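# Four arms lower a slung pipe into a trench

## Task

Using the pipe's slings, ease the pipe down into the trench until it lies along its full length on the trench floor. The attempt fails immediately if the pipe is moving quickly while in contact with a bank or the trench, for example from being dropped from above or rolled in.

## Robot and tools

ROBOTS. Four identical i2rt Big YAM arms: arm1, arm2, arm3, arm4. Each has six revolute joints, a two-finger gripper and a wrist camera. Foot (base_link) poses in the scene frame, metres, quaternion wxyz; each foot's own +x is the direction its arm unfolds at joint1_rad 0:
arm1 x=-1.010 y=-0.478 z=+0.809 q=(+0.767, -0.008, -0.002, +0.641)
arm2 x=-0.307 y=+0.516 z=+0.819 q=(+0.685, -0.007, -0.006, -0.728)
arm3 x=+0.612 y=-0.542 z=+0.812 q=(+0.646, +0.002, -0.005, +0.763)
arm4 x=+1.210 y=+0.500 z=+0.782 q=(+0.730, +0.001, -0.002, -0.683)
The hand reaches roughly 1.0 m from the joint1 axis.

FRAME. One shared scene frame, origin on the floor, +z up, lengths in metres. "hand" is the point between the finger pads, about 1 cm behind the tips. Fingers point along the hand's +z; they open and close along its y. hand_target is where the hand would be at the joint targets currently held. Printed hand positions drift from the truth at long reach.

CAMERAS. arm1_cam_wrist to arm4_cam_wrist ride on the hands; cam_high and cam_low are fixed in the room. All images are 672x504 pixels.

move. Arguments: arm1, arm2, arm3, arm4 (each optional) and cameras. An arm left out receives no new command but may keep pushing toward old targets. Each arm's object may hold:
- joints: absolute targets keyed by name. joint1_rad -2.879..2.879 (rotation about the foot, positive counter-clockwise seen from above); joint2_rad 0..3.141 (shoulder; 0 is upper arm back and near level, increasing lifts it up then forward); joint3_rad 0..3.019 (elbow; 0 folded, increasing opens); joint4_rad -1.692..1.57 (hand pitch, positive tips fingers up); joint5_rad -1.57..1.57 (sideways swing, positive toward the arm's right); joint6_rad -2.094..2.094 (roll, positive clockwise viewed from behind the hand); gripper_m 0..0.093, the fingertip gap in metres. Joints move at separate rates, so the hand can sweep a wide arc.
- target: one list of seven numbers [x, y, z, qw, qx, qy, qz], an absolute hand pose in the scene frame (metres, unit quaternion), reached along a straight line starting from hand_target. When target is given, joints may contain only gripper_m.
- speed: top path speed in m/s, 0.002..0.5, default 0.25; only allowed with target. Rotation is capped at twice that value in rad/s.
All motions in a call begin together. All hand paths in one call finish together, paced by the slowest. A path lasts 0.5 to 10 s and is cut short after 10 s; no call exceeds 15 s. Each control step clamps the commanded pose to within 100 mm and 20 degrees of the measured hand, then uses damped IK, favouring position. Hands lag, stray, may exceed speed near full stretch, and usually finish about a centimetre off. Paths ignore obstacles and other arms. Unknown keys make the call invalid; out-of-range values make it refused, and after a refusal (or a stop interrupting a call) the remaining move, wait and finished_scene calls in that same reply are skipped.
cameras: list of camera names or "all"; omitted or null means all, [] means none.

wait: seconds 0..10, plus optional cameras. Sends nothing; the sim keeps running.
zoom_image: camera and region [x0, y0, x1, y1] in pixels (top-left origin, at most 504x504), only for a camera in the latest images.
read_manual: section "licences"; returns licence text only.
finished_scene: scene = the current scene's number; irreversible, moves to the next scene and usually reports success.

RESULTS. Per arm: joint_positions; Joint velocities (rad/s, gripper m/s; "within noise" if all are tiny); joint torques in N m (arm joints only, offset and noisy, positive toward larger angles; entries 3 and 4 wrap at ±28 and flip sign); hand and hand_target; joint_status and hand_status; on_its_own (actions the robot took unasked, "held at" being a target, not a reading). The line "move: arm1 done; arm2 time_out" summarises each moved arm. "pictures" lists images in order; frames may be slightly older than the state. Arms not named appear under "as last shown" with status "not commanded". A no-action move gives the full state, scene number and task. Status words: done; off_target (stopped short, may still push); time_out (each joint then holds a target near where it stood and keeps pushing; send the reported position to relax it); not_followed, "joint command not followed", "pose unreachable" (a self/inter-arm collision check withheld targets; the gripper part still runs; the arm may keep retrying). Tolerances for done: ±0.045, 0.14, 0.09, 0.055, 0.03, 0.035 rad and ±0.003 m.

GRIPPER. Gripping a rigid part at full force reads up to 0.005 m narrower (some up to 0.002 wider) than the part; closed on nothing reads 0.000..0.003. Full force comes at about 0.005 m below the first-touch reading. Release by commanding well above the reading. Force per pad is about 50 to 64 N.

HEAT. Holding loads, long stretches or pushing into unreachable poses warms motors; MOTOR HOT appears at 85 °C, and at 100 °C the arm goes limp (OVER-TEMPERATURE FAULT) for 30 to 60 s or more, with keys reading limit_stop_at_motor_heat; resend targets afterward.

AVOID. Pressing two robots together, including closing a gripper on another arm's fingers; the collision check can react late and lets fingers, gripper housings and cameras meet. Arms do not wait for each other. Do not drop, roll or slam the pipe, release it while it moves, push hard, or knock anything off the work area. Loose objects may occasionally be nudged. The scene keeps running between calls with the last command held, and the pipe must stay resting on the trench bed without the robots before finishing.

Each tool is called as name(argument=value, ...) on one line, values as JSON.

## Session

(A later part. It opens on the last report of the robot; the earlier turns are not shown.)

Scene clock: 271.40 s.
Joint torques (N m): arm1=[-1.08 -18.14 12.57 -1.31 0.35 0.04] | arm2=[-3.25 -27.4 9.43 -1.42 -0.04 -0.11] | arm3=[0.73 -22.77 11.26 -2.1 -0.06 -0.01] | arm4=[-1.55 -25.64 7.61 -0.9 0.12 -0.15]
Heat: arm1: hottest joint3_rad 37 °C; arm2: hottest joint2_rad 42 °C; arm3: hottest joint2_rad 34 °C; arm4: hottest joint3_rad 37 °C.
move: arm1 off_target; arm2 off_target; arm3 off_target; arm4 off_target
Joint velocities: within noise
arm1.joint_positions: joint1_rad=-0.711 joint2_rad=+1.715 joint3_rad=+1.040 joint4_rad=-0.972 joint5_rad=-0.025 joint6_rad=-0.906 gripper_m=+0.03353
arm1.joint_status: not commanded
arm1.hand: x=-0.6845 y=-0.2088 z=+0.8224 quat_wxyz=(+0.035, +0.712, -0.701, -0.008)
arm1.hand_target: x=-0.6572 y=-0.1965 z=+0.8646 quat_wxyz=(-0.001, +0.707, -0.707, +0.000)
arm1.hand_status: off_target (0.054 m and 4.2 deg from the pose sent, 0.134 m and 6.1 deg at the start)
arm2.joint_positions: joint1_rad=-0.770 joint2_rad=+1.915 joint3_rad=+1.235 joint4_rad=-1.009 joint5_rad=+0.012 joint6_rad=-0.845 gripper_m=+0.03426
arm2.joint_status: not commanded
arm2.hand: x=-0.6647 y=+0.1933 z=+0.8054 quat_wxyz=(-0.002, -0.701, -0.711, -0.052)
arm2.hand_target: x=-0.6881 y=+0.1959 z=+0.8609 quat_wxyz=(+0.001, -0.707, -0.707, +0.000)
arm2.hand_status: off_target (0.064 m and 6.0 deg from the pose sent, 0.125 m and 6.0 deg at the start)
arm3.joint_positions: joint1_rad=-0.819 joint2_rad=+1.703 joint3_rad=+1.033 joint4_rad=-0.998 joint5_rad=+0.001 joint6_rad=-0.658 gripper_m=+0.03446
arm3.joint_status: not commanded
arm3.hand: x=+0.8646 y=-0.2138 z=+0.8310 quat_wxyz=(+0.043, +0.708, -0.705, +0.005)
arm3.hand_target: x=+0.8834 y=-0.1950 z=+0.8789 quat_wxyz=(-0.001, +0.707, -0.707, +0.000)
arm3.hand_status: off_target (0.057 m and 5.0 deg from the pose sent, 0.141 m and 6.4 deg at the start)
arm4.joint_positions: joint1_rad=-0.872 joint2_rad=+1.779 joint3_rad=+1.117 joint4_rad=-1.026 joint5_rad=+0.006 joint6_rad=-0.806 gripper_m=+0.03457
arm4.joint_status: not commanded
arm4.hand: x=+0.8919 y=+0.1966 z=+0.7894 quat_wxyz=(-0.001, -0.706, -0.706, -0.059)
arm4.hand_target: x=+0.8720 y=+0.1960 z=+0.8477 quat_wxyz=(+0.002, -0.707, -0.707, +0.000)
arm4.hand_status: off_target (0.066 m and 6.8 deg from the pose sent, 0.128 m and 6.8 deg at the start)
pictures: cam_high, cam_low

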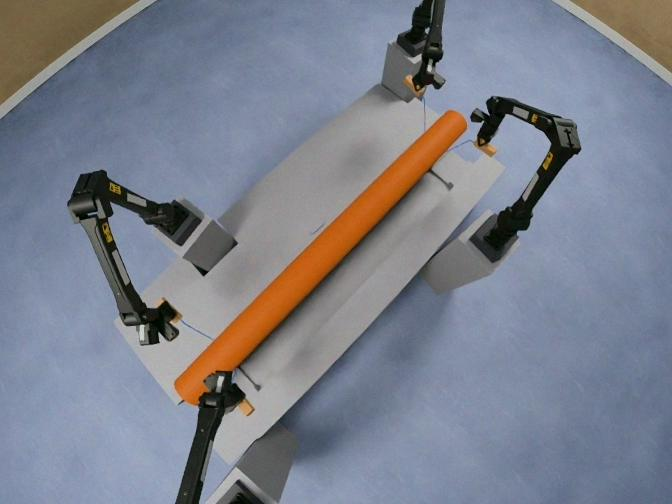

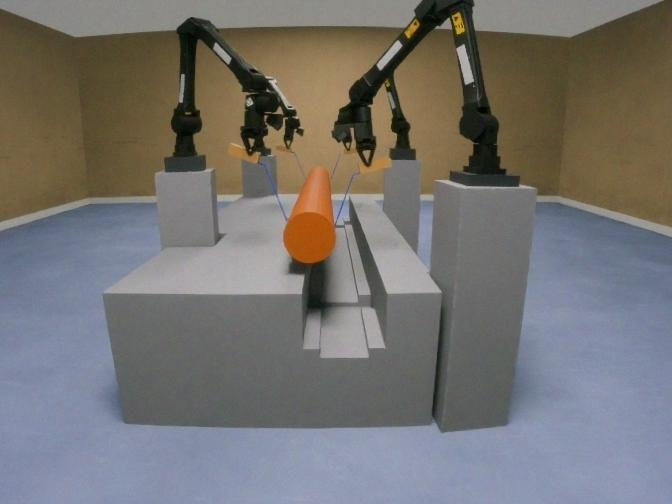

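move(arm1={"target": [-0.655, -0.108, 0.873, 0, 0.7071, -0.7071, 0], "speed": 0.04}, arm2={"target": [-0.694, 0.280, 0.860, 0, 0.7071, 0.7071, 0], "speed": 0.04}, arm3={"target": [0.885, -0.104, 0.876, 0, 0.7071, -0.7071, 0], "speed": 0.04}, arm4={"target": [0.866, 0.280, 0.856, 0, 0.7071, 0.7071, 0], "speed": 0.04})

zoom_image(camera="cam_low", region=[210, 120, 430, 380])

Scene clock: 277.97 s.
Joint torques (N m): arm1=[-1.38 -21.77 13.11 -1.52 0.31 -0.01] | arm2=[-3.37 -23.94 9.28 -1.21 0.09 -0.06] | arm3=[0.67 -27.46 11.49 -2.13 -0.08 0.02] | arm4=[-1.67 -22.53 7.91 -1.03 0.08 -0.16]
Heat: arm1: hottest joint3_rad 38 °C; arm2: hottest joint2_rad 42 °C; arm3: hottest joint3_rad 35 °C; arm4: hottest joint3_rad 37 °C.
move: arm1 off_target; arm2 off_target; arm3 off_target; arm4 off_target
Joint velocities: within noise
arm1.joint_positions: joint1_rad=-0.578 joint2_rad=+1.848 joint3_rad=+1.225 joint4_rad=-1.038 joint5_rad=-0.025 joint6_rad=-0.773 gripper_m=+0.03353
arm1.joint_status: not commanded
arm1.hand: x=-0.6845 y=-0.1270 z=+0.8188 quat_wxyz=(+0.043, +0.712, -0.701, -0.003)
arm1.hand_target: x=-0.6577 y=-0.1106 z=+0.8725 quat_wxyz=(-0.001, +0.707, -0.707, +0.000)
arm1.hand_status: off_target (0.065 m and 5.1 deg from the pose sent, 0.116 m and 4.2 deg at the start)
arm2.joint_positions: joint1_rad=-0.917 joint2_rad=+1.800 joint3_rad=+1.085 joint4_rad=-0.962 joint5_rad=+0.013 joint6_rad=-0.995 gripper_m=+0.03426
arm2.joint_status: not commanded
arm2.hand: x=-0.6704 y=+0.2742 z=+0.8134 quat_wxyz=(-0.010, -0.700, -0.713, -0.046)
arm2.hand_target: x=-0.6924 y=+0.2804 z=+0.8577 quat_wxyz=(+0.001, -0.707, -0.707, -0.001)
arm2.hand_status: off_target (0.053 m and 5.5 deg from the pose sent, 0.107 m and 6.0 deg at the start)
arm3.joint_positions: joint1_rad=-0.713 joint2_rad=+1.885 joint3_rad=+1.257 joint4_rad=-1.048 joint5_rad=+0.001 joint6_rad=-0.555 gripper_m=+0.03446
arm3.joint_status: not commanded
arm3.hand: x=+0.8660 y=-0.1274 z=+0.8176 quat_wxyz=(+0.046, +0.709, -0.704, +0.010)
arm3.hand_target: x=+0.8832 y=-0.1068 z=+0.8749 quat_wxyz=(-0.001, +0.707, -0.707, +0.000)
arm3.hand_status: off_target (0.066 m and 5.5 deg from the pose sent, 0.120 m and 5.0 deg at the start)
arm4.joint_positions: joint1_rad=-1.032 joint2_rad=+1.649 joint3_rad=+0.978 joint4_rad=-1.007 joint5_rad=+0.006 joint6_rad=-0.968 gripper_m=+0.03457
arm4.joint_status: not commanded
arm4.hand: x=+0.8866 y=+0.2783 z=+0.8017 quat_wxyz=(-0.009, -0.705, -0.707, -0.054)
arm4.hand_target: x=+0.8678 y=+0.2805 z=+0.8522 quat_wxyz=(+0.002, -0.707, -0.707, -0.001)
arm4.hand_status: off_target (0.058 m and 6.3 deg from the pose sent, 0.110 m and 6.8 deg at the start)
pictures: arm1_cam_wrist, arm2_cam_wrist, arm3_cam_wrist, arm4_cam_wrist, cam_high, cam_low

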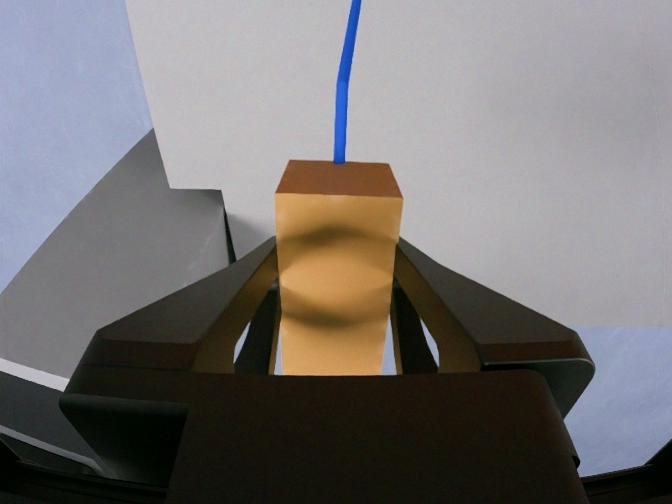

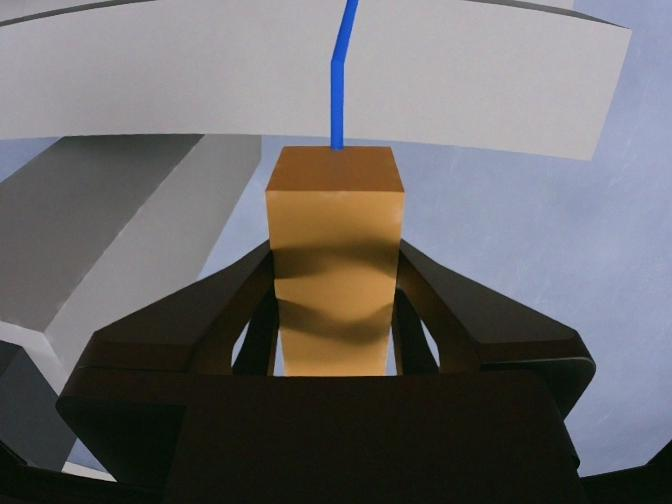

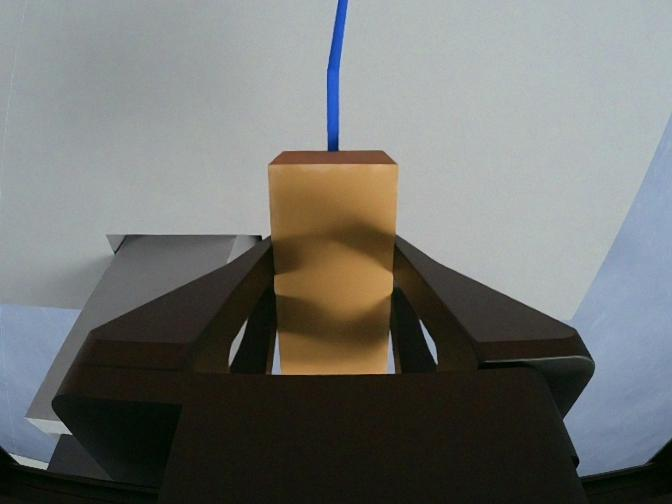

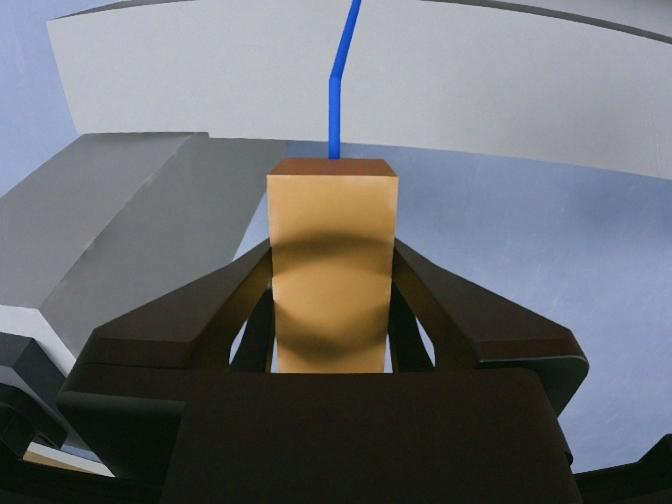

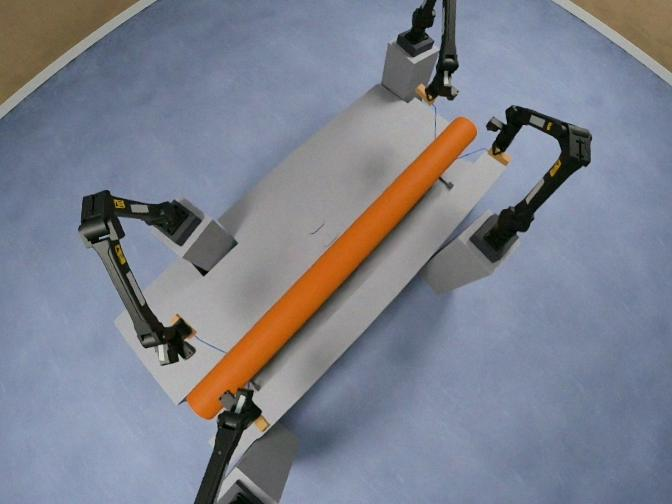

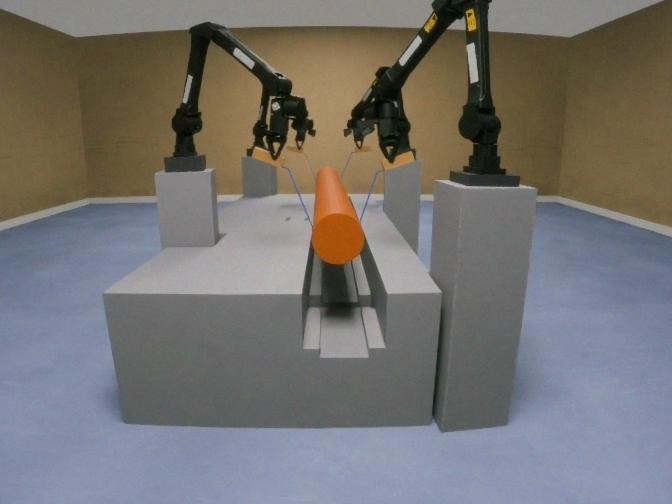

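Scaled by 1.938.

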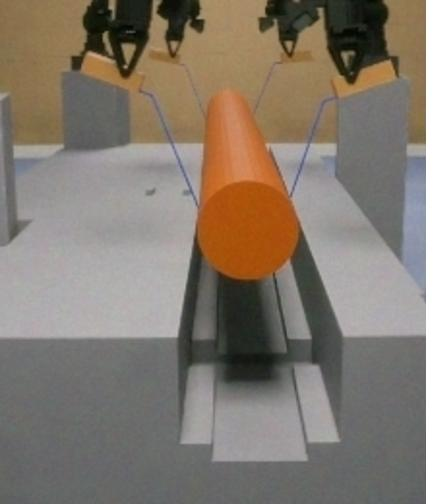

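zoom_image(camera="cam_high", region=[380, 70, 540, 230])

zoom_image(camera="cam_high", region=[170, 290, 330, 450])

zoom_image(camera="cam_low", region=[290, 130, 410, 260])

Scaled by 3.150.

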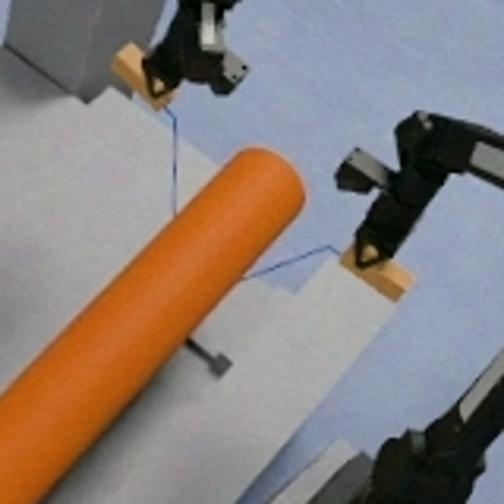

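Scaled by 3.150.

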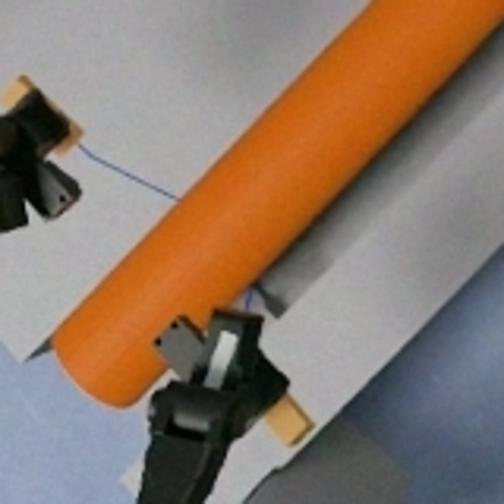

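Scaled by 3.877.

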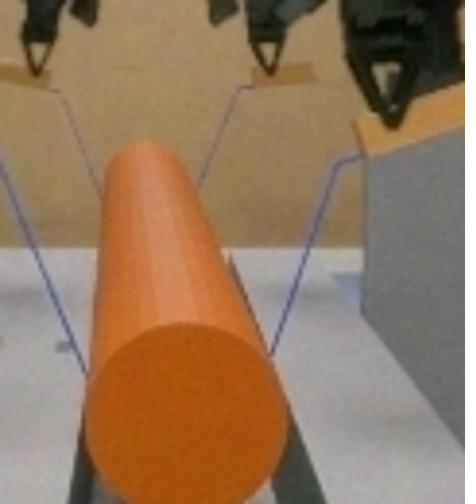

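move(arm1={"target": [-0.660, -0.090, 0.833, 0, 0.7071, -0.7071, 0], "speed": 0.03}, arm2={"target": [-0.692, 0.293, 0.820, 0, 0.7071, 0.7071, 0], "speed": 0.03}, arm3={"target": [0.880, -0.089, 0.832, 0, 0.7071, -0.7071, 0], "speed": 0.03}, arm4={"target": [0.866, 0.290, 0.820, 0, 0.7071, 0.7071, 0], "speed": 0.03}, cameras=["cam_low", "cam_high"])

zoom_image(camera="cam_low", region=[210, 120, 430, 380])

Scene clock: 308.50 s.
Joint torques (N m): arm1=[-1.14 -22.59 12.21 -0.49 0.28 -0.01] | arm2=[-3.66 -20.78 8.68 -0.99 0.03 -0.06] | arm3=[0.85 -27.93 10.33 -1.2 -0.08 0.01] | arm4=[-1.79 -18.9 7.49 -0.69 0.2 -0.15]
Heat: arm1: hottest joint3_rad 41 °C; arm2: hottest joint2_rad 41 °C; arm3: hottest joint3_rad 41 °C; arm4: hottest joint3_rad 37 °C.
move: arm1 off_target; arm2 off_target; arm3 off_target; arm4 off_target
Joint velocities: within noise
arm1.joint_positions: joint1_rad=-0.550 joint2_rad=+1.921 joint3_rad=+1.226 joint4_rad=-0.986 joint5_rad=-0.024 joint6_rad=-0.739 gripper_m=+0.03353
arm1.joint_status: not commanded
arm1.hand: x=-0.6918 y=-0.1162 z=+0.7839 quat_wxyz=(+0.054, +0.709, -0.703, -0.001)
arm1.hand_target: x=-0.6624 y=-0.0928 z=+0.8335 quat_wxyz=(+0.000, +0.707, -0.707, +0.000)
arm1.hand_status: off_target (0.064 m and 6.2 deg from the pose sent, 0.047 m and 5.0 deg at the start)
arm2.joint_positions: joint1_rad=-0.939 joint2_rad=+1.813 joint3_rad=+1.027 joint4_rad=-0.857 joint5_rad=+0.011 joint6_rad=-1.020 gripper_m=+0.03426
arm2.joint_status: not commanded
arm2.hand: x=-0.6707 y=+0.2849 z=+0.7905 quat_wxyz=(-0.008, -0.699, -0.714, -0.030)
arm2.hand_target: x=-0.6911 y=+0.2931 z=+0.8190 quat_wxyz=(+0.001, -0.707, -0.707, +0.000)
arm2.hand_status: off_target (0.037 m and 3.7 deg from the pose sent, 0.029 m and 5.5 deg at the start)
arm3.joint_positions: joint1_rad=-0.693 joint2_rad=+1.962 joint3_rad=+1.257 joint4_rad=-0.981 joint5_rad=+0.001 joint6_rad=-0.532 gripper_m=+0.03446
arm3.joint_status: not commanded
arm3.hand: x=+0.8600 y=-0.1177 z=+0.7798 quat_wxyz=(+0.051, +0.708, -0.705, +0.013)
arm3.hand_target: x=+0.8784 y=-0.0916 z=+0.8318 quat_wxyz=(+0.000, +0.707, -0.707, +0.000)
arm3.hand_status: off_target (0.063 m and 6.0 deg from the pose sent, 0.043 m and 5.5 deg at the start)
arm4.joint_positions: joint1_rad=-1.052 joint2_rad=+1.654 joint3_rad=+0.924 joint4_rad=-0.917 joint5_rad=+0.002 joint6_rad=-0.992 gripper_m=+0.03457
arm4.joint_status: not commanded
arm4.hand: x=+0.8864 y=+0.2869 z=+0.7834 quat_wxyz=(-0.009, -0.705, -0.708, -0.038)
arm4.hand_target: x=+0.8671 y=+0.2902 z=+0.8183 quat_wxyz=(+0.001, -0.707, -0.707, +0.000)
arm4.hand_status: off_target (0.042 m and 4.5 deg from the pose sent, 0.030 m and 6.3 deg at the start)
pictures: cam_high, cam_low

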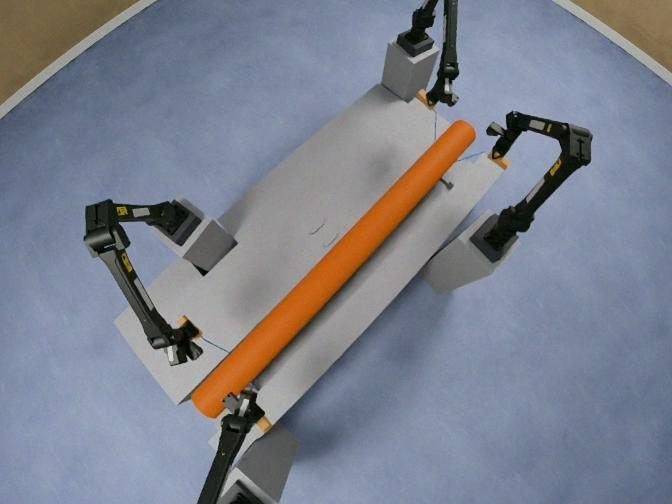

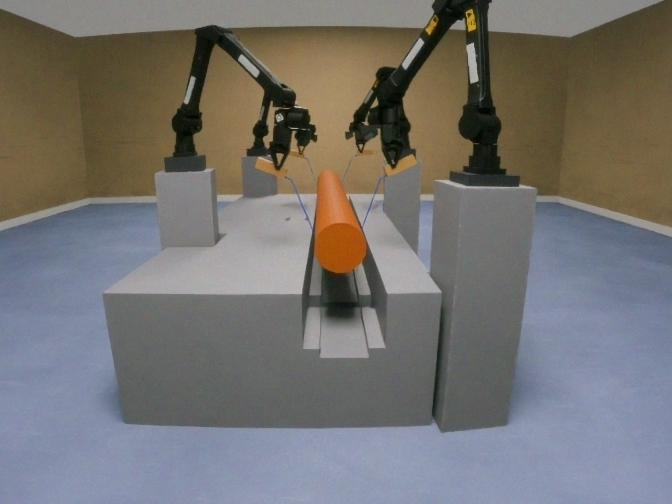

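Scaled by 1.938.

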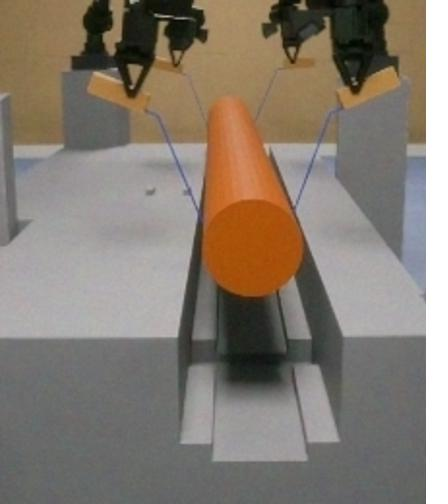

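zoom_image(camera="cam_low", region=[290, 160, 390, 260])

zoom_image(camera="cam_high", region=[390, 80, 530, 220])

zoom_image(camera="cam_high", region=[180, 320, 320, 460])

Scaled by 5.040.

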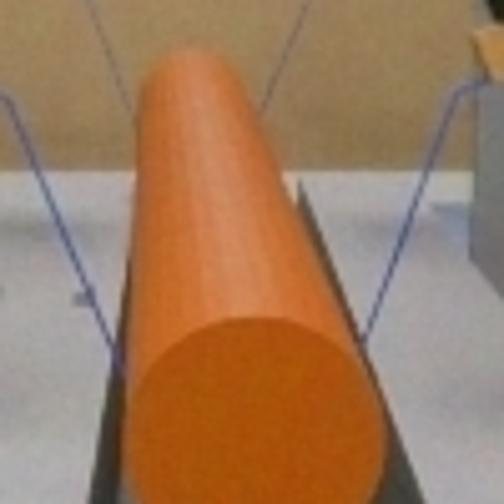

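Scaled by 3.600.

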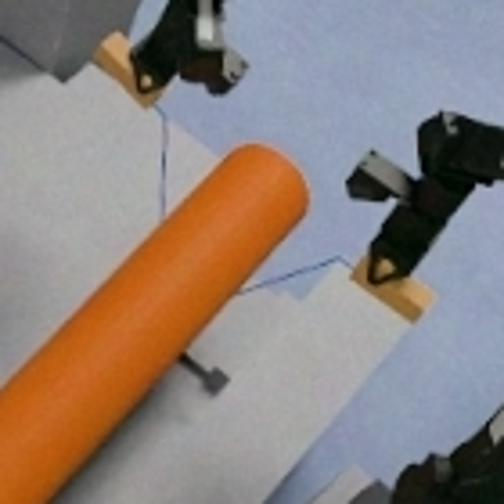

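Scaled by 3.600.

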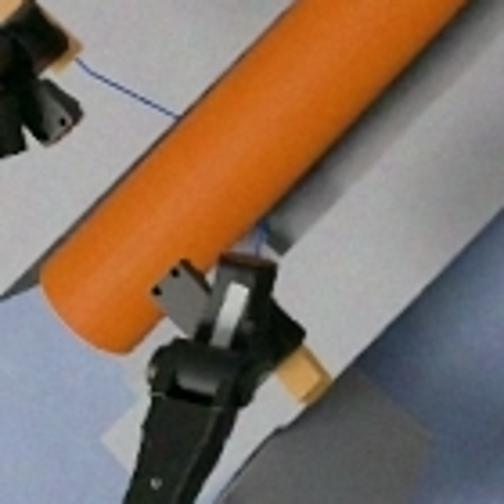

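move(arm1={"target": [-0.660, -0.072, 0.836, 0, 0.7071, -0.7071, 0], "speed": 0.03}, arm2={"target": [-0.692, 0.311, 0.820, 0, 0.7071, 0.7071, 0], "speed": 0.03}, arm3={"target": [0.880, -0.084, 0.833, 0, 0.7071, -0.7071, 0], "speed": 0.03}, arm4={"target": [0.866, 0.295, 0.820, 0, 0.7071, 0.7071, 0], "speed": 0.03}, cameras=["cam_low", "cam_high"])

zoom_image(camera="cam_low", region=[290, 160, 390, 260])

zoom_image(camera="cam_low", region=[290, 240, 400, 370])

Scene clock: 325.20 s.
Joint torques (N m): arm1=[-1.61 -23.59 12.31 -1.21 0.25 -0.01] | arm2=[-3.43 -22.07 8.28 -1.1 0.07 -0.04] | arm3=[0.62 -27.81 10.44 -1.57 -0.1 0.02] | arm4=[-1.79 -19.49 7.53 -0.76 0.2 -0.14]
Heat: arm1: hottest joint3_rad 42 °C; arm2: hottest joint2_rad 39 °C; arm3: hottest joint3_rad 42 °C; arm4: hottest joint3_rad 36 °C.
move: arm1 off_target; arm2 off_target; arm3 off_target; arm4 off_target
Joint velocities: within noise
arm1.joint_positions: joint1_rad=-0.525 joint2_rad=+1.949 joint3_rad=+1.272 joint4_rad=-0.986 joint5_rad=-0.023 joint6_rad=-0.718 gripper_m=+0.03353
arm1.joint_status: not commanded
arm1.hand: x=-0.6892 y=-0.0949 z=+0.7830 quat_wxyz=(+0.045, +0.711, -0.702, +0.000)
arm1.hand_target: x=-0.6623 y=-0.0746 z=+0.8359 quat_wxyz=(-0.001, +0.707, -0.707, +0.000)
arm1.hand_status: off_target (0.065 m and 5.2 deg from the pose sent, 0.075 m and 6.2 deg at the start)
arm2.joint_positions: joint1_rad=-0.976 joint2_rad=+1.813 joint3_rad=+1.000 joint4_rad=-0.848 joint5_rad=+0.011 joint6_rad=-1.055 gripper_m=+0.03426
arm2.joint_status: not commanded
arm2.hand: x=-0.6692 y=+0.3043 z=+0.7834 quat_wxyz=(-0.011, -0.700, -0.713, -0.038)
arm2.hand_target: x=-0.6909 y=+0.3113 z=+0.8183 quat_wxyz=(+0.001, -0.707, -0.707, +0.000)
arm2.hand_status: off_target (0.044 m and 4.6 deg from the pose sent, 0.045 m and 3.7 deg at the start)
arm3.joint_positions: joint1_rad=-0.688 joint2_rad=+1.968 joint3_rad=+1.273 joint4_rad=-0.979 joint5_rad=+0.001 joint6_rad=-0.527 gripper_m=+0.03446
arm3.joint_status: not commanded
arm3.hand: x=+0.8618 y=-0.1101 z=+0.7813 quat_wxyz=(+0.045, +0.708, -0.705, +0.011)
arm3.hand_target: x=+0.8787 y=-0.0865 z=+0.8324 quat_wxyz=(+0.000, +0.707, -0.707, +0.000)
arm3.hand_status: off_target (0.061 m and 5.3 deg from the pose sent, 0.066 m and 6.0 deg at the start)
arm4.joint_positions: joint1_rad=-1.063 joint2_rad=+1.654 joint3_rad=+0.915 joint4_rad=-0.912 joint5_rad=+0.002 joint6_rad=-1.003 gripper_m=+0.03457
arm4.joint_status: not commanded
arm4.hand: x=+0.8871 y=+0.2922 z=+0.7809 quat_wxyz=(-0.010, -0.704, -0.709, -0.040)
arm4.hand_target: x=+0.8671 y=+0.2952 z=+0.8180 quat_wxyz=(+0.001, -0.707, -0.707, +0.000)
arm4.hand_status: off_target (0.044 m and 4.8 deg from the pose sent, 0.043 m and 4.5 deg at the start)
pictures: cam_high, cam_low

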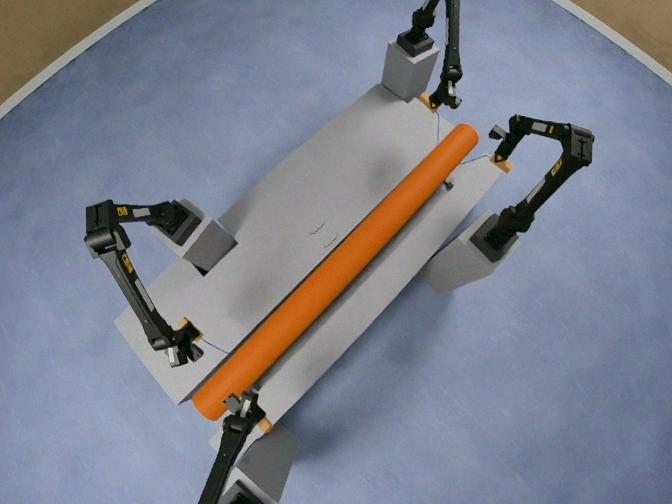

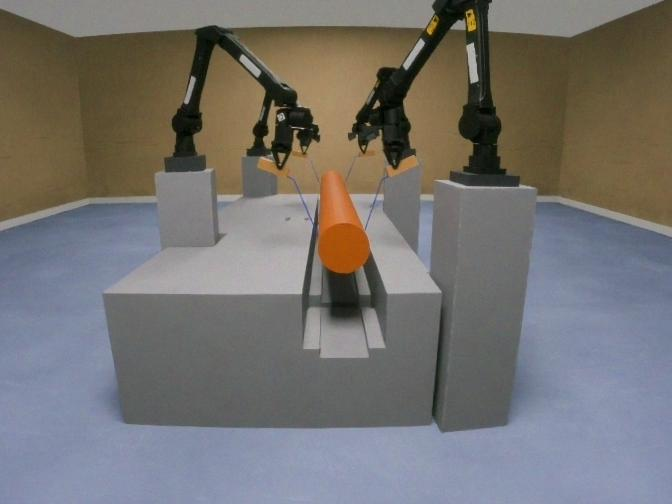

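Scaled by 5.040.

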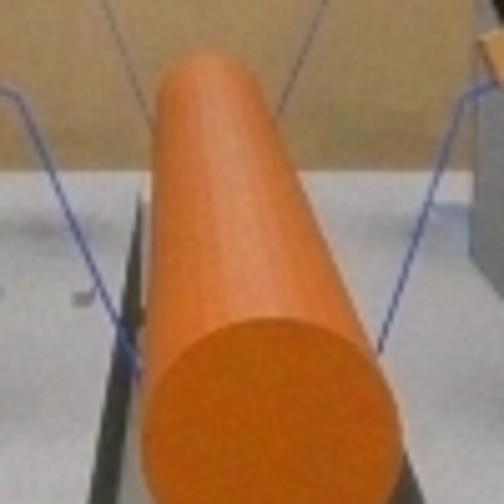

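Scaled by 3.877.

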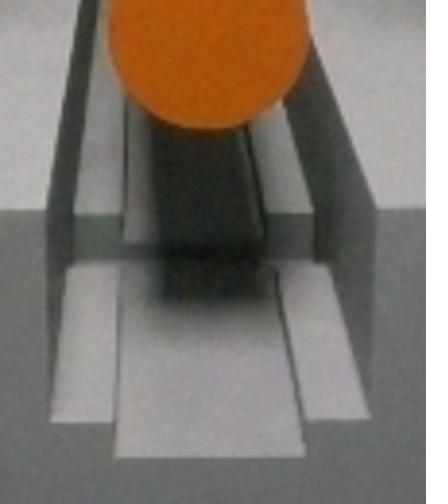

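move(arm1={"target": [-0.660, -0.051, 0.746, 0, 0.7071, -0.7071, 0], "speed": 0.03}, arm2={"target": [-0.692, 0.316, 0.730, 0, 0.7071, 0.7071, 0], "speed": 0.03}, arm3={"target": [0.880, -0.080, 0.743, 0, 0.7071, -0.7071, 0], "speed": 0.03}, arm4={"target": [0.866, 0.283, 0.730, 0, 0.7071, 0.7071, 0], "speed": 0.03}, cameras=["cam_low", "cam_high"])

zoom_image(camera="cam_low", region=[290, 160, 390, 260])

zoom_image(camera="cam_low", region=[290, 240, 400, 370])

Scene clock: 335.93 s.
Joint torques (N m): arm1=[-1.73 -23.71 10.37 -0.25 0.22 -0.03] | arm2=[-3.49 -20.89 6.08 -0.8 0.04 -0.05] | arm3=[0.79 -29.63 6.69 -0.83 -0.09 0.03] | arm4=[-0.26 -19.78 5.31 -0.46 0.13 0.12]
Heat: arm1: hottest joint3_rad 44 °C; arm2: hottest joint2_rad 38 °C; arm3: hottest joint3_rad 41 °C; arm4: hottest joint2_rad 35 °C.
move: arm1 off_target; arm2 off_target; arm3 off_target; arm4 off_target
Joint velocities: within noise
arm1.joint_positions: joint1_rad=-0.501 joint2_rad=+2.118 joint3_rad=+1.289 joint4_rad=-0.841 joint5_rad=-0.023 joint6_rad=-0.691 gripper_m=+0.03353
arm1.joint_status: not commanded
arm1.hand: x=-0.6908 y=-0.0800 z=+0.7018 quat_wxyz=(+0.049, +0.710, -0.703, +0.002)
arm1.hand_target: x=-0.6618 y=-0.0533 z=+0.7466 quat_wxyz=(+0.000, +0.707, -0.707, +0.000)
arm1.hand_status: off_target (0.061 m and 5.7 deg from the pose sent, 0.064 m and 5.2 deg at the start)
arm2.joint_positions: joint1_rad=-0.989 joint2_rad=+1.974 joint3_rad=+0.956 joint4_rad=-0.617 joint5_rad=+0.011 joint6_rad=-1.071 gripper_m=+0.03426
arm2.joint_status: not commanded
arm2.hand: x=-0.6705 y=+0.3084 z=+0.7054 quat_wxyz=(-0.009, -0.699, -0.714, -0.026)
arm2.hand_target: x=-0.6913 y=+0.3162 z=+0.7290 quat_wxyz=(+0.001, -0.707, -0.707, +0.000)
arm2.hand_status: off_target (0.034 m and 3.3 deg from the pose sent, 0.059 m and 4.6 deg at the start)
arm3.joint_positions: joint1_rad=-0.685 joint2_rad=+2.128 joint3_rad=+1.273 joint4_rad=-0.804 joint5_rad=+0.001 joint6_rad=-0.526 gripper_m=+0.03446
arm3.joint_status: not commanded
arm3.hand: x=+0.8654 y=-0.0999 z=+0.6999 quat_wxyz=(+0.038, +0.709, -0.704, +0.009)
arm3.hand_target: x=+0.8794 y=-0.0812 z=+0.7418 quat_wxyz=(+0.000, +0.707, -0.707, +0.000)
arm3.hand_status: off_target (0.050 m and 4.5 deg from the pose sent, 0.052 m and 5.3 deg at the start)
arm4.joint_positions: joint1_rad=-1.063 joint2_rad=+1.842 joint3_rad=+0.874 joint4_rad=-0.672 joint5_rad=+0.002 joint6_rad=-1.004 gripper_m=+0.03457
arm4.joint_status: not commanded
arm4.hand: x=+0.8838 y=+0.2894 z=+0.6984 quat_wxyz=(-0.009, -0.704, -0.709, -0.035)
arm4.hand_target: x=+0.8666 y=+0.2833 z=+0.7286 quat_wxyz=(+0.000, -0.707, -0.707, +0.000)
arm4.hand_status: off_target (0.037 m and 4.1 deg from the pose sent, 0.056 m and 4.8 deg at the start)
pictures: cam_high, cam_low

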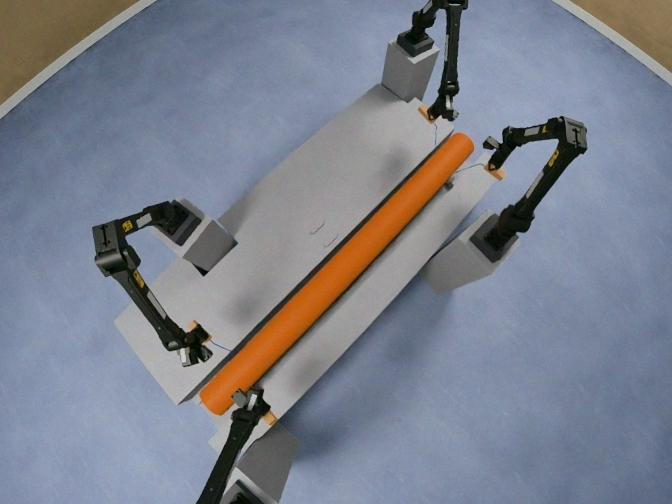

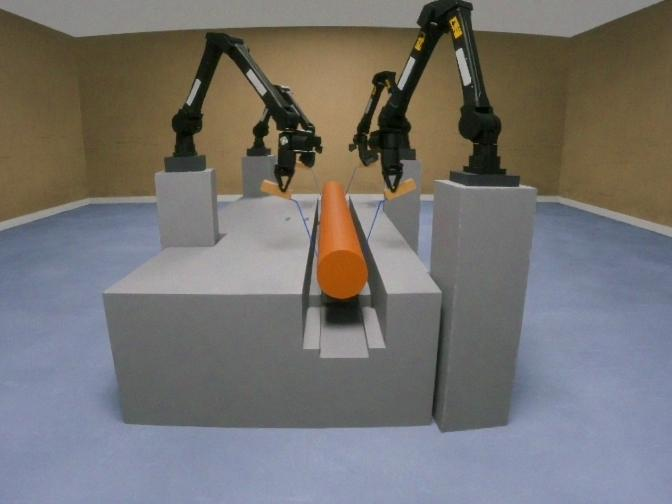

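Scaled by 5.040.

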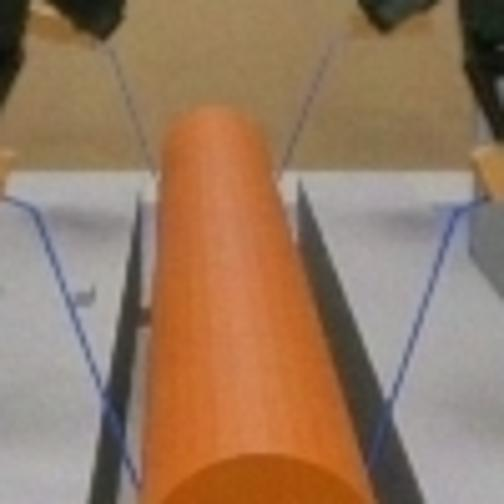

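Scaled by 3.877.

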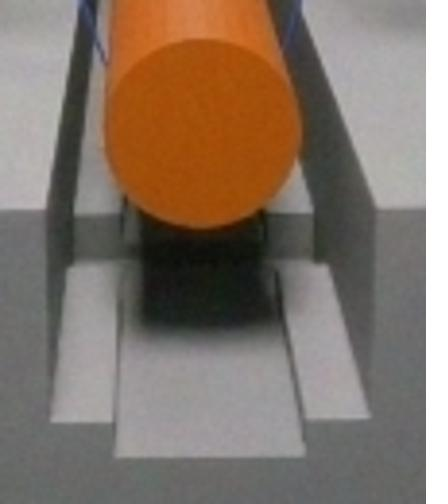

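move(arm1={"target": [-0.662, -0.040, 0.676, 0, 0.7071, -0.7071, 0], "speed": 0.03}, arm2={"target": [-0.692, 0.304, 0.660, 0, 0.7071, 0.7071, 0], "speed": 0.03}, arm3={"target": [0.878, -0.069, 0.673, 0, 0.7071, -0.7071, 0], "speed": 0.03}, arm4={"target": [0.866, 0.271, 0.660, 0, 0.7071, 0.7071, 0], "speed": 0.03})

zoom_image(camera="cam_low", region=[290, 160, 390, 260])

zoom_image(camera="cam_low", region=[290, 240, 400, 370])

Scene clock: 343.77 s.
Joint torques (N m): arm1=[-1.32 -24.59 8.5 -0.29 0.13 0.03] | arm2=[-1.9 -20.95 6.54 -0.94 -0.02 0.1] | arm3=[1.14 -29.39 6.95 -0.84 -0.1 0.01] | arm4=[-0.15 -20.48 4.42 -0.46 0.13 0.19]
Heat: arm1: hottest joint3_rad 44 °C; arm2: hottest joint2_rad 39 °C; arm3: hottest joint3_rad 40 °C; arm4: hottest joint3_rad 35 °C.
move: arm1 off_target; arm2 off_target; arm3 off_target; arm4 off_target
Joint velocities: within noise
arm1.joint_positions: joint1_rad=-0.486 joint2_rad=+2.259 joint3_rad=+1.323 joint4_rad=-0.720 joint5_rad=-0.021 joint6_rad=-0.674 gripper_m=+0.03353
arm1.joint_status: not commanded
arm1.hand: x=-0.6898 y=-0.0682 z=+0.6367 quat_wxyz=(+0.042, +0.709, -0.703, +0.003)
arm1.hand_target: x=-0.6631 y=-0.0416 z=+0.6766 quat_wxyz=(+0.000, +0.707, -0.707, +0.000)
arm1.hand_status: off_target (0.056 m and 4.9 deg from the pose sent, 0.056 m and 5.6 deg at the start)
arm2.joint_positions: joint1_rad=-0.989 joint2_rad=+2.144 joint3_rad=+0.956 joint4_rad=-0.460 joint5_rad=+0.012 joint6_rad=-1.063 gripper_m=+0.03426
arm2.joint_status: not commanded
arm2.hand: x=-0.6621 y=+0.3122 z=+0.6359 quat_wxyz=(-0.010, -0.702, -0.711, -0.032)
arm2.hand_target: x=-0.6911 y=+0.3046 z=+0.6599 quat_wxyz=(+0.000, -0.707, -0.707, +0.000)
arm2.hand_status: off_target (0.039 m and 4.0 deg from the pose sent, 0.050 m and 3.3 deg at the start)
arm3.joint_positions: joint1_rad=-0.676 joint2_rad=+2.267 joint3_rad=+1.282 joint4_rad=-0.681 joint5_rad=+0.001 joint6_rad=-0.511 gripper_m=+0.03446
arm3.joint_status: not commanded
arm3.hand: x=+0.8596 y=-0.1006 z=+0.6316 quat_wxyz=(+0.041, +0.707, -0.706, +0.011)
arm3.hand_target: x=+0.8771 y=-0.0705 z=+0.6728 quat_wxyz=(+0.000, +0.707, -0.707, +0.000)
arm3.hand_status: off_target (0.055 m and 4.9 deg from the pose sent, 0.043 m and 4.5 deg at the start)
arm4.joint_positions: joint1_rad=-1.041 joint2_rad=+2.021 joint3_rad=+0.874 joint4_rad=-0.493 joint5_rad=+0.002 joint6_rad=-0.985 gripper_m=+0.03457
arm4.joint_status: not commanded
arm4.hand: x=+0.8893 y=+0.2824 z=+0.6294 quat_wxyz=(-0.008, -0.703, -0.710, -0.035)
arm4.hand_target: x=+0.8668 y=+0.2714 z=+0.6588 quat_wxyz=(+0.000, -0.707, -0.707, +0.000)
arm4.hand_status: off_target (0.040 m and 4.2 deg from the pose sent, 0.046 m and 4.1 deg at the start)
pictures: arm1_cam_wrist, arm2_cam_wrist, arm3_cam_wrist, arm4_cam_wrist, cam_high, cam_low

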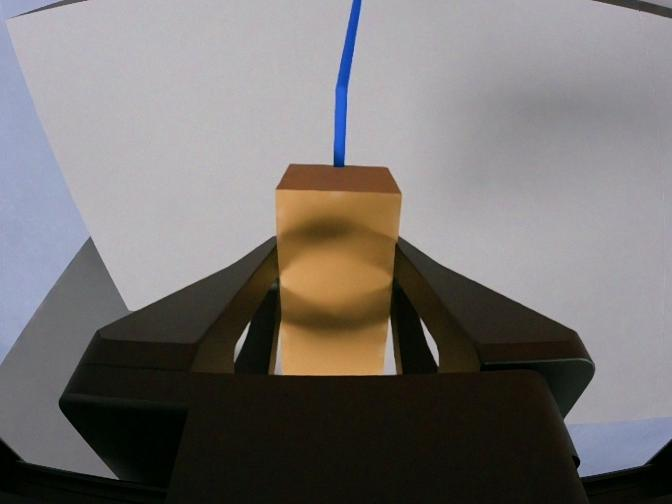

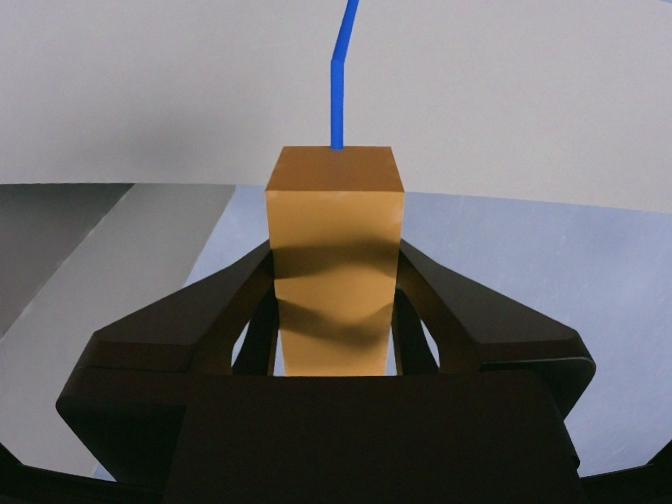

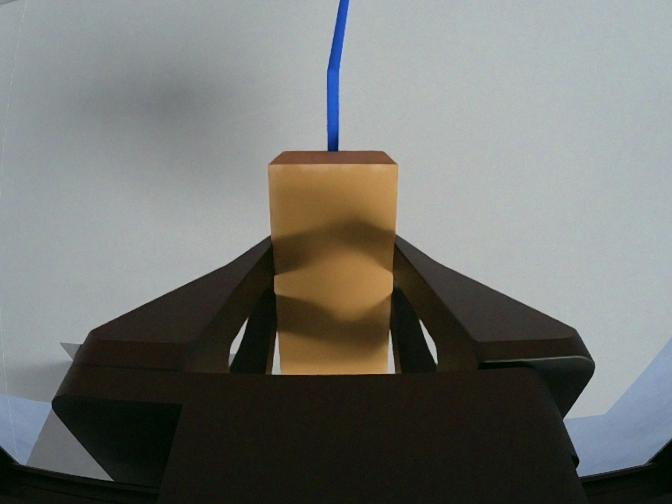

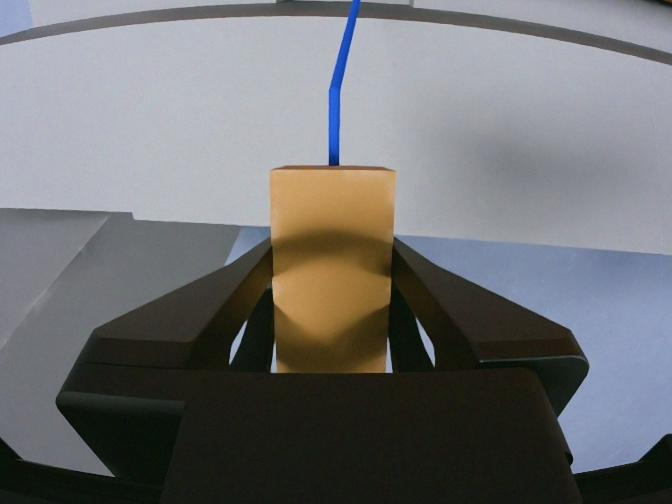

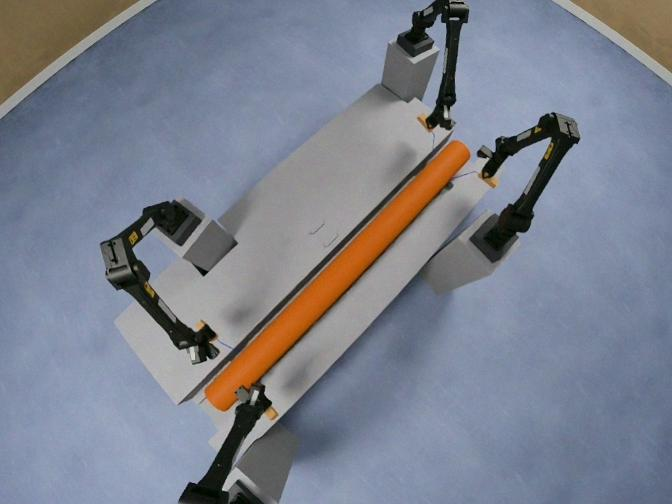

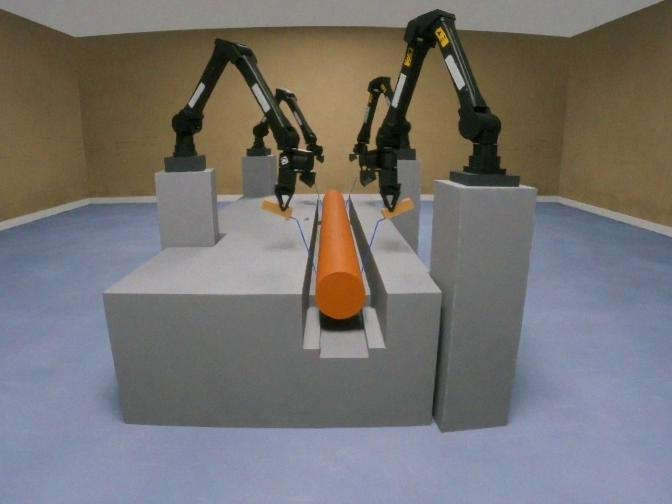

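Scaled by 5.040.

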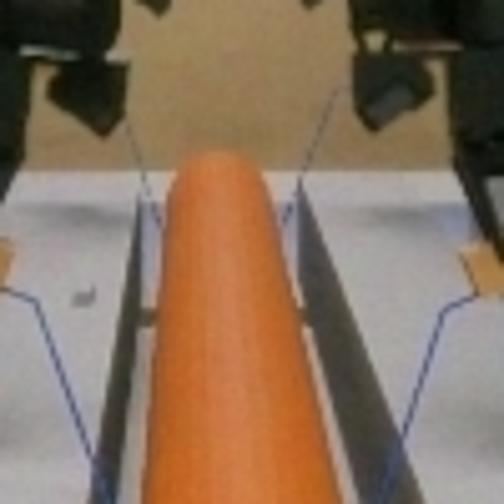

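Scaled by 3.877.

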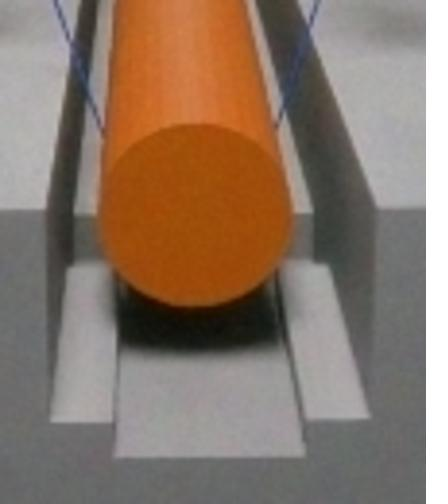

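move(arm1={"target": [-0.664, -0.038, 0.654, 0, 0.7071, -0.7071, 0], "speed": 0.02}, arm2={"target": [-0.692, 0.301, 0.638, 0, 0.7071, 0.7071, 0], "speed": 0.02}, arm3={"target": [0.878, -0.060, 0.652, 0, 0.7071, -0.7071, 0], "speed": 0.02}, arm4={"target": [0.866, 0.274, 0.638, 0, 0.7071, 0.7071, 0], "speed": 0.02}, cameras=["cam_low", "cam_high"])

zoom_image(camera="cam_low", region=[290, 160, 390, 260])

zoom_image(camera="cam_low", region=[290, 240, 400, 370])

Scene clock: 350.67 s.
Joint torques (N m): arm1=[-0.79 -25.76 8.28 -0.25 0.18 -0.03] | arm2=[-1.44 -21.07 5.86 -0.84 -0.03 0.1] | arm3=[1.14 -29.57 6.86 -0.76 -0.11 0.03] | arm4=[-0.62 -20.66 3.95 -0.46 0.15 0.11]
Heat: arm1: hottest joint3_rad 44 °C; arm2: hottest joint2_rad 38 °C; arm3: hottest joint2_rad 38 °C; arm4: hottest joint2_rad 34 °C.
move: arm1 off_target; arm2 off_target; arm3 off_target; arm4 off_target
Joint velocities: within noise
arm1.joint_positions: joint1_rad=-0.481 joint2_rad=+2.302 joint3_rad=+1.330 joint4_rad=-0.683 joint5_rad=-0.021 joint6_rad=-0.668 gripper_m=+0.03353
arm1.joint_status: not commanded
arm1.hand: x=-0.6918 y=-0.0671 z=+0.6160 quat_wxyz=(+0.042, +0.709, -0.704, +0.003)
arm1.hand_target: x=-0.6651 y=-0.0396 z=+0.6546 quat_wxyz=(+0.000, +0.707, -0.707, +0.000)
arm1.hand_status: off_target (0.055 m and 4.8 deg from the pose sent, 0.044 m and 4.9 deg at the start)
arm2.joint_positions: joint1_rad=-0.989 joint2_rad=+2.200 joint3_rad=+0.974 joint4_rad=-0.418 joint5_rad=+0.012 joint6_rad=-1.059 gripper_m=+0.03426
arm2.joint_status: not commanded
arm2.hand: x=-0.6644 y=+0.3105 z=+0.6153 quat_wxyz=(-0.010, -0.703, -0.710, -0.031)
arm2.hand_target: x=-0.6913 y=+0.3015 z=+0.6379 quat_wxyz=(+0.000, -0.707, -0.707, +0.000)
arm2.hand_status: off_target (0.037 m and 3.7 deg from the pose sent, 0.032 m and 3.9 deg at the start)
arm3.joint_positions: joint1_rad=-0.668 joint2_rad=+2.321 joint3_rad=+1.315 joint4_rad=-0.661 joint5_rad=+0.001 joint6_rad=-0.504 gripper_m=+0.03446
arm3.joint_status: not commanded
arm3.hand: x=+0.8593 y=-0.0933 z=+0.6111 quat_wxyz=(+0.041, +0.707, -0.706, +0.011)
arm3.hand_target: x=+0.8772 y=-0.0617 z=+0.6518 quat_wxyz=(+0.000, +0.707, -0.707, +0.000)
arm3.hand_status: off_target (0.056 m and 4.9 deg from the pose sent, 0.049 m and 4.9 deg at the start)
arm4.joint_positions: joint1_rad=-1.041 joint2_rad=+2.075 joint3_rad=+0.874 joint4_rad=-0.436 joint5_rad=+0.002 joint6_rad=-0.984 gripper_m=+0.03457
arm4.joint_status: not commanded
arm4.hand: x=+0.8910 y=+0.2834 z=+0.6088 quat_wxyz=(-0.008, -0.703, -0.710, -0.034)
arm4.hand_target: x=+0.8667 y=+0.2744 z=+0.6369 quat_wxyz=(+0.000, -0.707, -0.707, +0.000)
arm4.hand_status: off_target (0.040 m and 4.0 deg from the pose sent, 0.026 m and 4.2 deg at the start)
pictures: cam_high, cam_low

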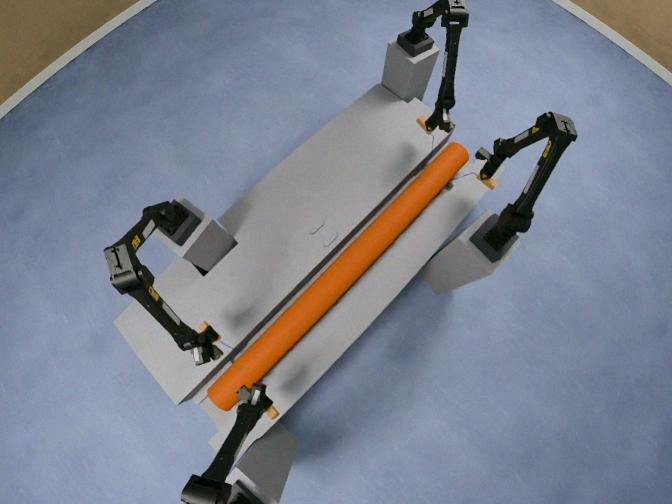

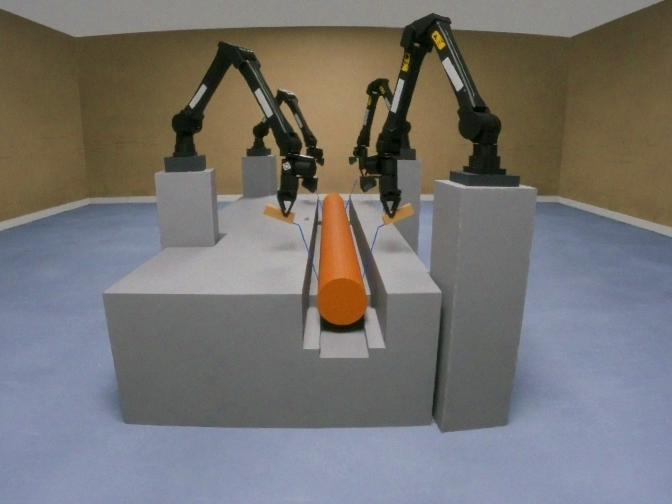

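Scaled by 5.040.

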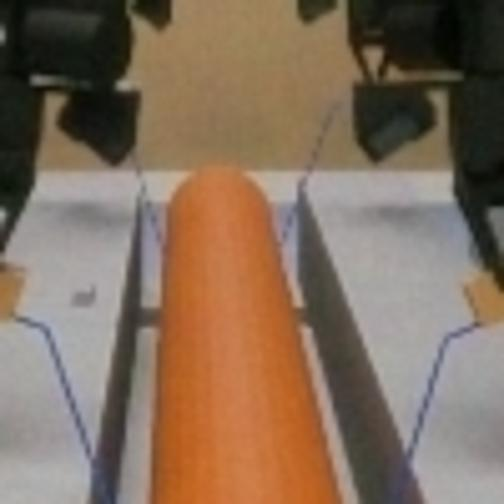

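Scaled by 3.877.

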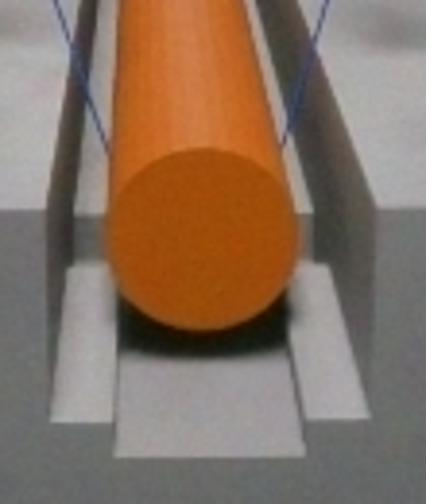

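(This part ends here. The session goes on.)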